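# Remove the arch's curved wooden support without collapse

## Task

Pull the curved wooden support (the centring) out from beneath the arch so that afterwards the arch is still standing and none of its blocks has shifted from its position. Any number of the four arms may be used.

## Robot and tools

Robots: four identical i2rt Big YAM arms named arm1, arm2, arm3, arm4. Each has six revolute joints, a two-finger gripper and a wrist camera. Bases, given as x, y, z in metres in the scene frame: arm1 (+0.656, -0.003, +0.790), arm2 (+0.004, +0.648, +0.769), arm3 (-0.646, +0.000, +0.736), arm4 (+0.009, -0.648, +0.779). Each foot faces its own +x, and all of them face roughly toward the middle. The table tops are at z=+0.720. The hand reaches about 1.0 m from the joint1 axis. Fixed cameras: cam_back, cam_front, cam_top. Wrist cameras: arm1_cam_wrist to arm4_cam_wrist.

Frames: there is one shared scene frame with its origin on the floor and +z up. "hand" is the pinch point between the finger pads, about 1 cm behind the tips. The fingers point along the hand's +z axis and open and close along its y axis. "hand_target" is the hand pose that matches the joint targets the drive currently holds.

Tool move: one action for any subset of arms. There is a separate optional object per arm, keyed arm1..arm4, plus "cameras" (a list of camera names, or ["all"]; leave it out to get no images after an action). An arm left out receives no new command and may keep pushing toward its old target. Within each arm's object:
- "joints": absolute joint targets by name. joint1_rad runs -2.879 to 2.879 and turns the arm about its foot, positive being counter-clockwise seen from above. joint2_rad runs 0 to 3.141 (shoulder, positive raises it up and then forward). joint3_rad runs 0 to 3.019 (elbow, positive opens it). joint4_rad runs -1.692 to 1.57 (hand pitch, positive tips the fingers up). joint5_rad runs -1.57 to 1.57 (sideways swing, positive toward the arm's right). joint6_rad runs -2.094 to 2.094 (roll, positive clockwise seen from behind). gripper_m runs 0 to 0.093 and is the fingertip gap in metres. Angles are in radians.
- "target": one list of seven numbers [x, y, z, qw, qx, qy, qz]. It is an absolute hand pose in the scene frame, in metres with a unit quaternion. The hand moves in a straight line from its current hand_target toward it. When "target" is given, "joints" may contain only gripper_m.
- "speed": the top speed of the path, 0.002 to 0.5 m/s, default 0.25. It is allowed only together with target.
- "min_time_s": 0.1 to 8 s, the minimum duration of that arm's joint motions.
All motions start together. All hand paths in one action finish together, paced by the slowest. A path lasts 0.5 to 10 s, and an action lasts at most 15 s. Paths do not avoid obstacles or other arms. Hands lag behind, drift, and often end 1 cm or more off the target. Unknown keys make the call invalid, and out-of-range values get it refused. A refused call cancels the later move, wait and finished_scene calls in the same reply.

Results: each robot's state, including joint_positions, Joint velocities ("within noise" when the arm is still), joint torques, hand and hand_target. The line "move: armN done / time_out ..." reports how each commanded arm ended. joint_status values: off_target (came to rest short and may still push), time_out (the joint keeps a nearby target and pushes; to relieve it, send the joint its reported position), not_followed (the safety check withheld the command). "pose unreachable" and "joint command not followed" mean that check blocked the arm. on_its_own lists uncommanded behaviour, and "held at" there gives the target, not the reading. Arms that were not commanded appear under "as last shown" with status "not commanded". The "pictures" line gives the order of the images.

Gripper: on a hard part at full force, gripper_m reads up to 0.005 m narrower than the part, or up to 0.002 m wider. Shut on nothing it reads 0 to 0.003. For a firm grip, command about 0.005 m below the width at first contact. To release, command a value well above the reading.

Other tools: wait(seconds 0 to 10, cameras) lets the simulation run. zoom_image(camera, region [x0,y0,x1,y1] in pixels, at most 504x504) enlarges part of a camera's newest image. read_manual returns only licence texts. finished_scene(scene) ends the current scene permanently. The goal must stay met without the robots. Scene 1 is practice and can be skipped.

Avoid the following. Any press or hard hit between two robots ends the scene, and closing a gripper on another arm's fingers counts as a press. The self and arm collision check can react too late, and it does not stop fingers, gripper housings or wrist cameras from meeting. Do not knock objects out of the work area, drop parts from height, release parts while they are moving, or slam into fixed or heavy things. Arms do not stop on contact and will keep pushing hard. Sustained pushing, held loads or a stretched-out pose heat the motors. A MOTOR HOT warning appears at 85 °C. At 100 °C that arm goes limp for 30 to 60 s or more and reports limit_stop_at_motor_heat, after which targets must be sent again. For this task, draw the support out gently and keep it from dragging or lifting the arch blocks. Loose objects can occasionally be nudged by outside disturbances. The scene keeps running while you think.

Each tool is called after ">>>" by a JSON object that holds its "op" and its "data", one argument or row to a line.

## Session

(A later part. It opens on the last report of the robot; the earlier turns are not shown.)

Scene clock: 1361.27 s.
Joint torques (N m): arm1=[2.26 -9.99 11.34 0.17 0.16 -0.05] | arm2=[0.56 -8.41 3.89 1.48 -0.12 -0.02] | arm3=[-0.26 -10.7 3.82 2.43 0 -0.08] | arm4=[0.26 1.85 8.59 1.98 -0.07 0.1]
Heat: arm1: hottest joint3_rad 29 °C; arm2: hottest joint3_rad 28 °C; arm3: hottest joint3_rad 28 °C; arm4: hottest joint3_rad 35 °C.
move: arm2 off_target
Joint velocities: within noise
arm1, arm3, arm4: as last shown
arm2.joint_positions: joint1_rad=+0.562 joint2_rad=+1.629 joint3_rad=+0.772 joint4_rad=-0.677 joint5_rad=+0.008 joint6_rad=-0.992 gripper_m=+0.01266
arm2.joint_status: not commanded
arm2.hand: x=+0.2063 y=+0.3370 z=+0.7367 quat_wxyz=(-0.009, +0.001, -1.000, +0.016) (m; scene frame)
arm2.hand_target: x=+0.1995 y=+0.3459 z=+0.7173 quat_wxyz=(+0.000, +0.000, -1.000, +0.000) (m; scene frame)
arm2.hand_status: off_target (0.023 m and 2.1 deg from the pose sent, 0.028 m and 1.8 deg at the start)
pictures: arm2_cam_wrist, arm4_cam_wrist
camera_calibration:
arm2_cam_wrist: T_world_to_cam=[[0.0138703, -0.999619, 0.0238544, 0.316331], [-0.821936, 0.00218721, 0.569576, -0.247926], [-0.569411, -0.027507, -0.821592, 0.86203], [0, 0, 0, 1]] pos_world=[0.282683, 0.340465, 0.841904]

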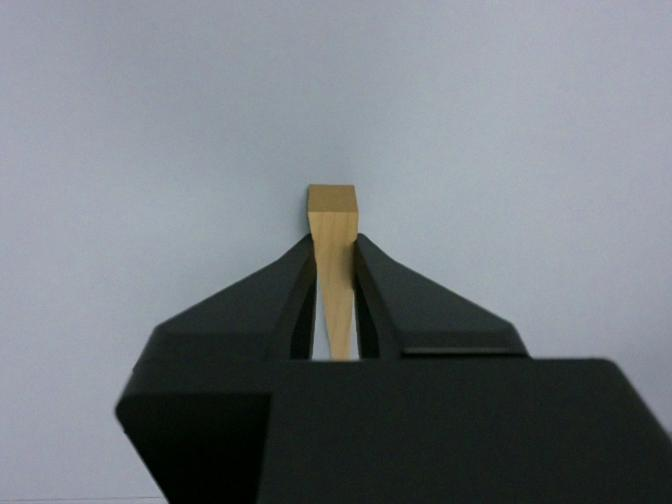

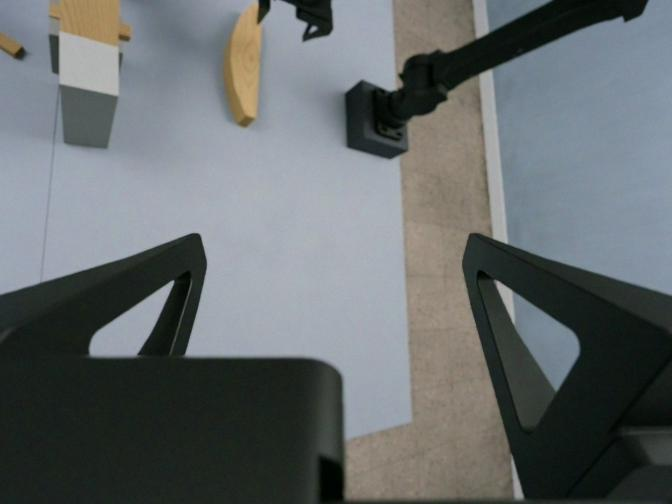

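>>> {"op": "move", "data": {
  "arm2": {"joints": {"gripper_m": 0.03}}
}}

>>> {"op": "move", "data": {
  "arm2": {"target": [0.20, 0.345, 0.85, 0, 0, 1, 0], "speed": 0.1, "joints": {"gripper_m": 0.05}},
  "cameras": ["arm2_cam_wrist", "cam_top", "cam_front"]
}}

Scene clock: 1366.87 s.
Joint torques (N m): arm1=[2.32 -9.93 11.32 0.17 0.17 -0.05] | arm2=[0.44 -10.11 4.27 0.7 -0.08 -0.03] | arm3=[-0.5 -11.22 3.86 2.41 -0.05 -0.06] | arm4=[0.32 1.79 8.61 1.95 -0.07 0.1]
Heat: arm1: hottest joint3_rad 29 °C; arm2: hottest joint3_rad 28 °C; arm3: hottest joint3_rad 28 °C; arm4: hottest joint3_rad 35 °C.
move: arm2 done
Joint velocities: within noise
arm1, arm3, arm4: as last shown
arm2.joint_positions: joint1_rad=+0.562 joint2_rad=+1.648 joint3_rad=+0.766 joint4_rad=-0.657 joint5_rad=+0.006 joint6_rad=-0.992 gripper_m=+0.02984
arm2.joint_status: all done
arm2.hand: x=+0.2057 y=+0.3385 z=+0.7288 quat_wxyz=(-0.008, +0.001, -1.000, +0.013) (m; scene frame)
arm2.hand_target: x=+0.1996 y=+0.3458 z=+0.7175 quat_wxyz=(+0.000, +0.000, -1.000, +0.000) (m; scene frame)
arm2.hand_status: not commanded
pictures: none

Scene clock: 1368.90 s.
Joint torques (N m): arm1=[2.26 -9.93 11.33 0.21 0.16 -0.05] | arm2=[0.67 -10.64 9.36 -0.1 -0.07 -0.02] | arm3=[-0.73 -11.4 3.86 2.7 -0.03 -0.13] | arm4=[0.32 1.85 8.59 1.96 -0.07 0.1]
Heat: arm1: hottest joint3_rad 29 °C; arm2: hottest joint3_rad 28 °C; arm3: hottest joint3_rad 28 °C; arm4: hottest joint3_rad 35 °C.
move: arm2 off_target
Joint velocities: within noise
arm1, arm3: as last shown
arm2.joint_positions: joint1_rad=+0.562 joint2_rad=+1.410 joint3_rad=+0.855 joint4_rad=-1.051 joint5_rad=+0.006 joint6_rad=-0.992 gripper_m=+0.04986
arm2.joint_status: all done
arm2.hand: x=+0.1915 y=+0.3588 z=+0.8349 quat_wxyz=(+0.010, +0.001, -1.000, -0.015) (m; scene frame)
arm2.hand_target: x=+0.1997 y=+0.3454 z=+0.8501 quat_wxyz=(+0.000, +0.000, -1.000, +0.000) (m; scene frame)
arm2.hand_status: off_target (0.022 m and 2.0 deg from the pose sent, 0.122 m and 1.8 deg at the start)
arm4.joint_positions: joint1_rad=-0.532 joint2_rad=+0.626 joint3_rad=+1.451 joint4_rad=-1.405 joint5_rad=+0.055 joint6_rad=-0.721 gripper_m=+0.09396
arm4.joint_status: not commanded
arm4.hand: x=+0.1251 y=-0.4552 z=+1.3292 quat_wxyz=(-0.469, +0.683, -0.557, -0.063) (m; scene frame)
arm4.hand_target: x=+0.1239 y=-0.4576 z=+1.3420 quat_wxyz=(-0.482, +0.677, -0.553, -0.066) (m; scene frame)
arm4.hand_status: not commanded
pictures: arm2_cam_wrist, cam_front, cam_top
camera_calibration:
arm2_cam_wrist: T_world_to_cam=[[0.0136611, -0.99922, -0.0370617, 0.386753], [-0.799805, -0.0331648, 0.599343, -0.332454], [-0.600104, 0.0214545, -0.799634, 0.904882], [0, 0, 0, 1]] pos_world=[0.271842, 0.356012, 0.937162]

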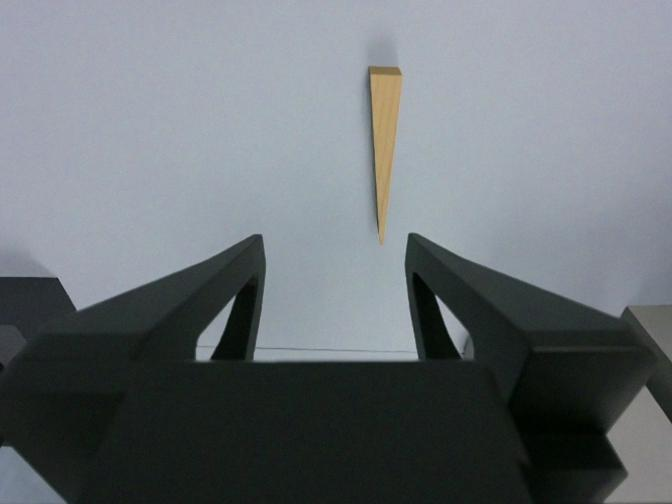

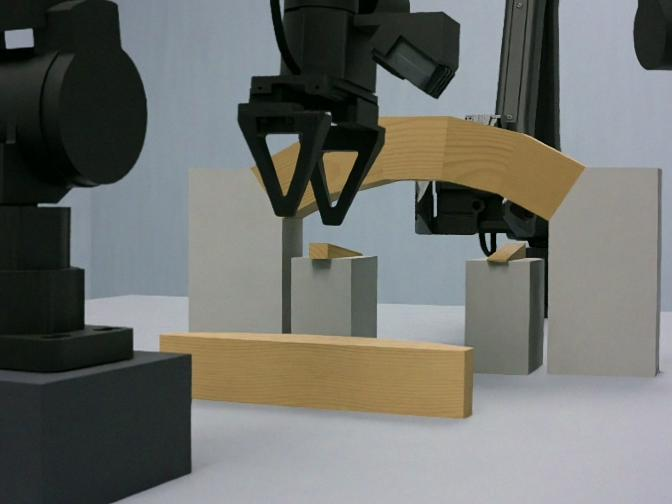

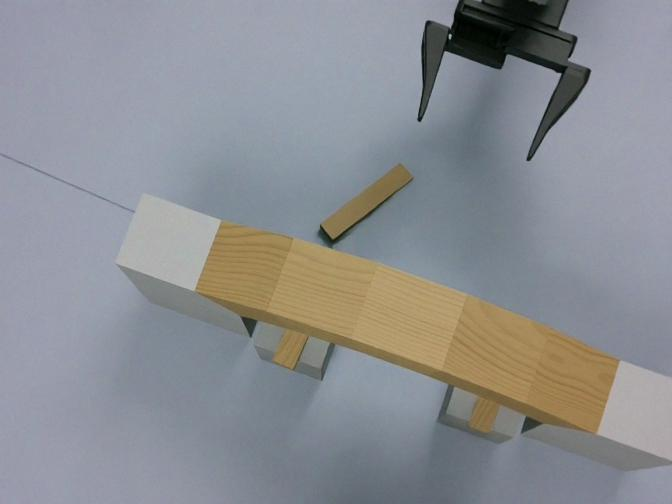

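>>> {"op": "finished_scene", "data": {
  "scene": 1
}}

The scene is finished: the task was done.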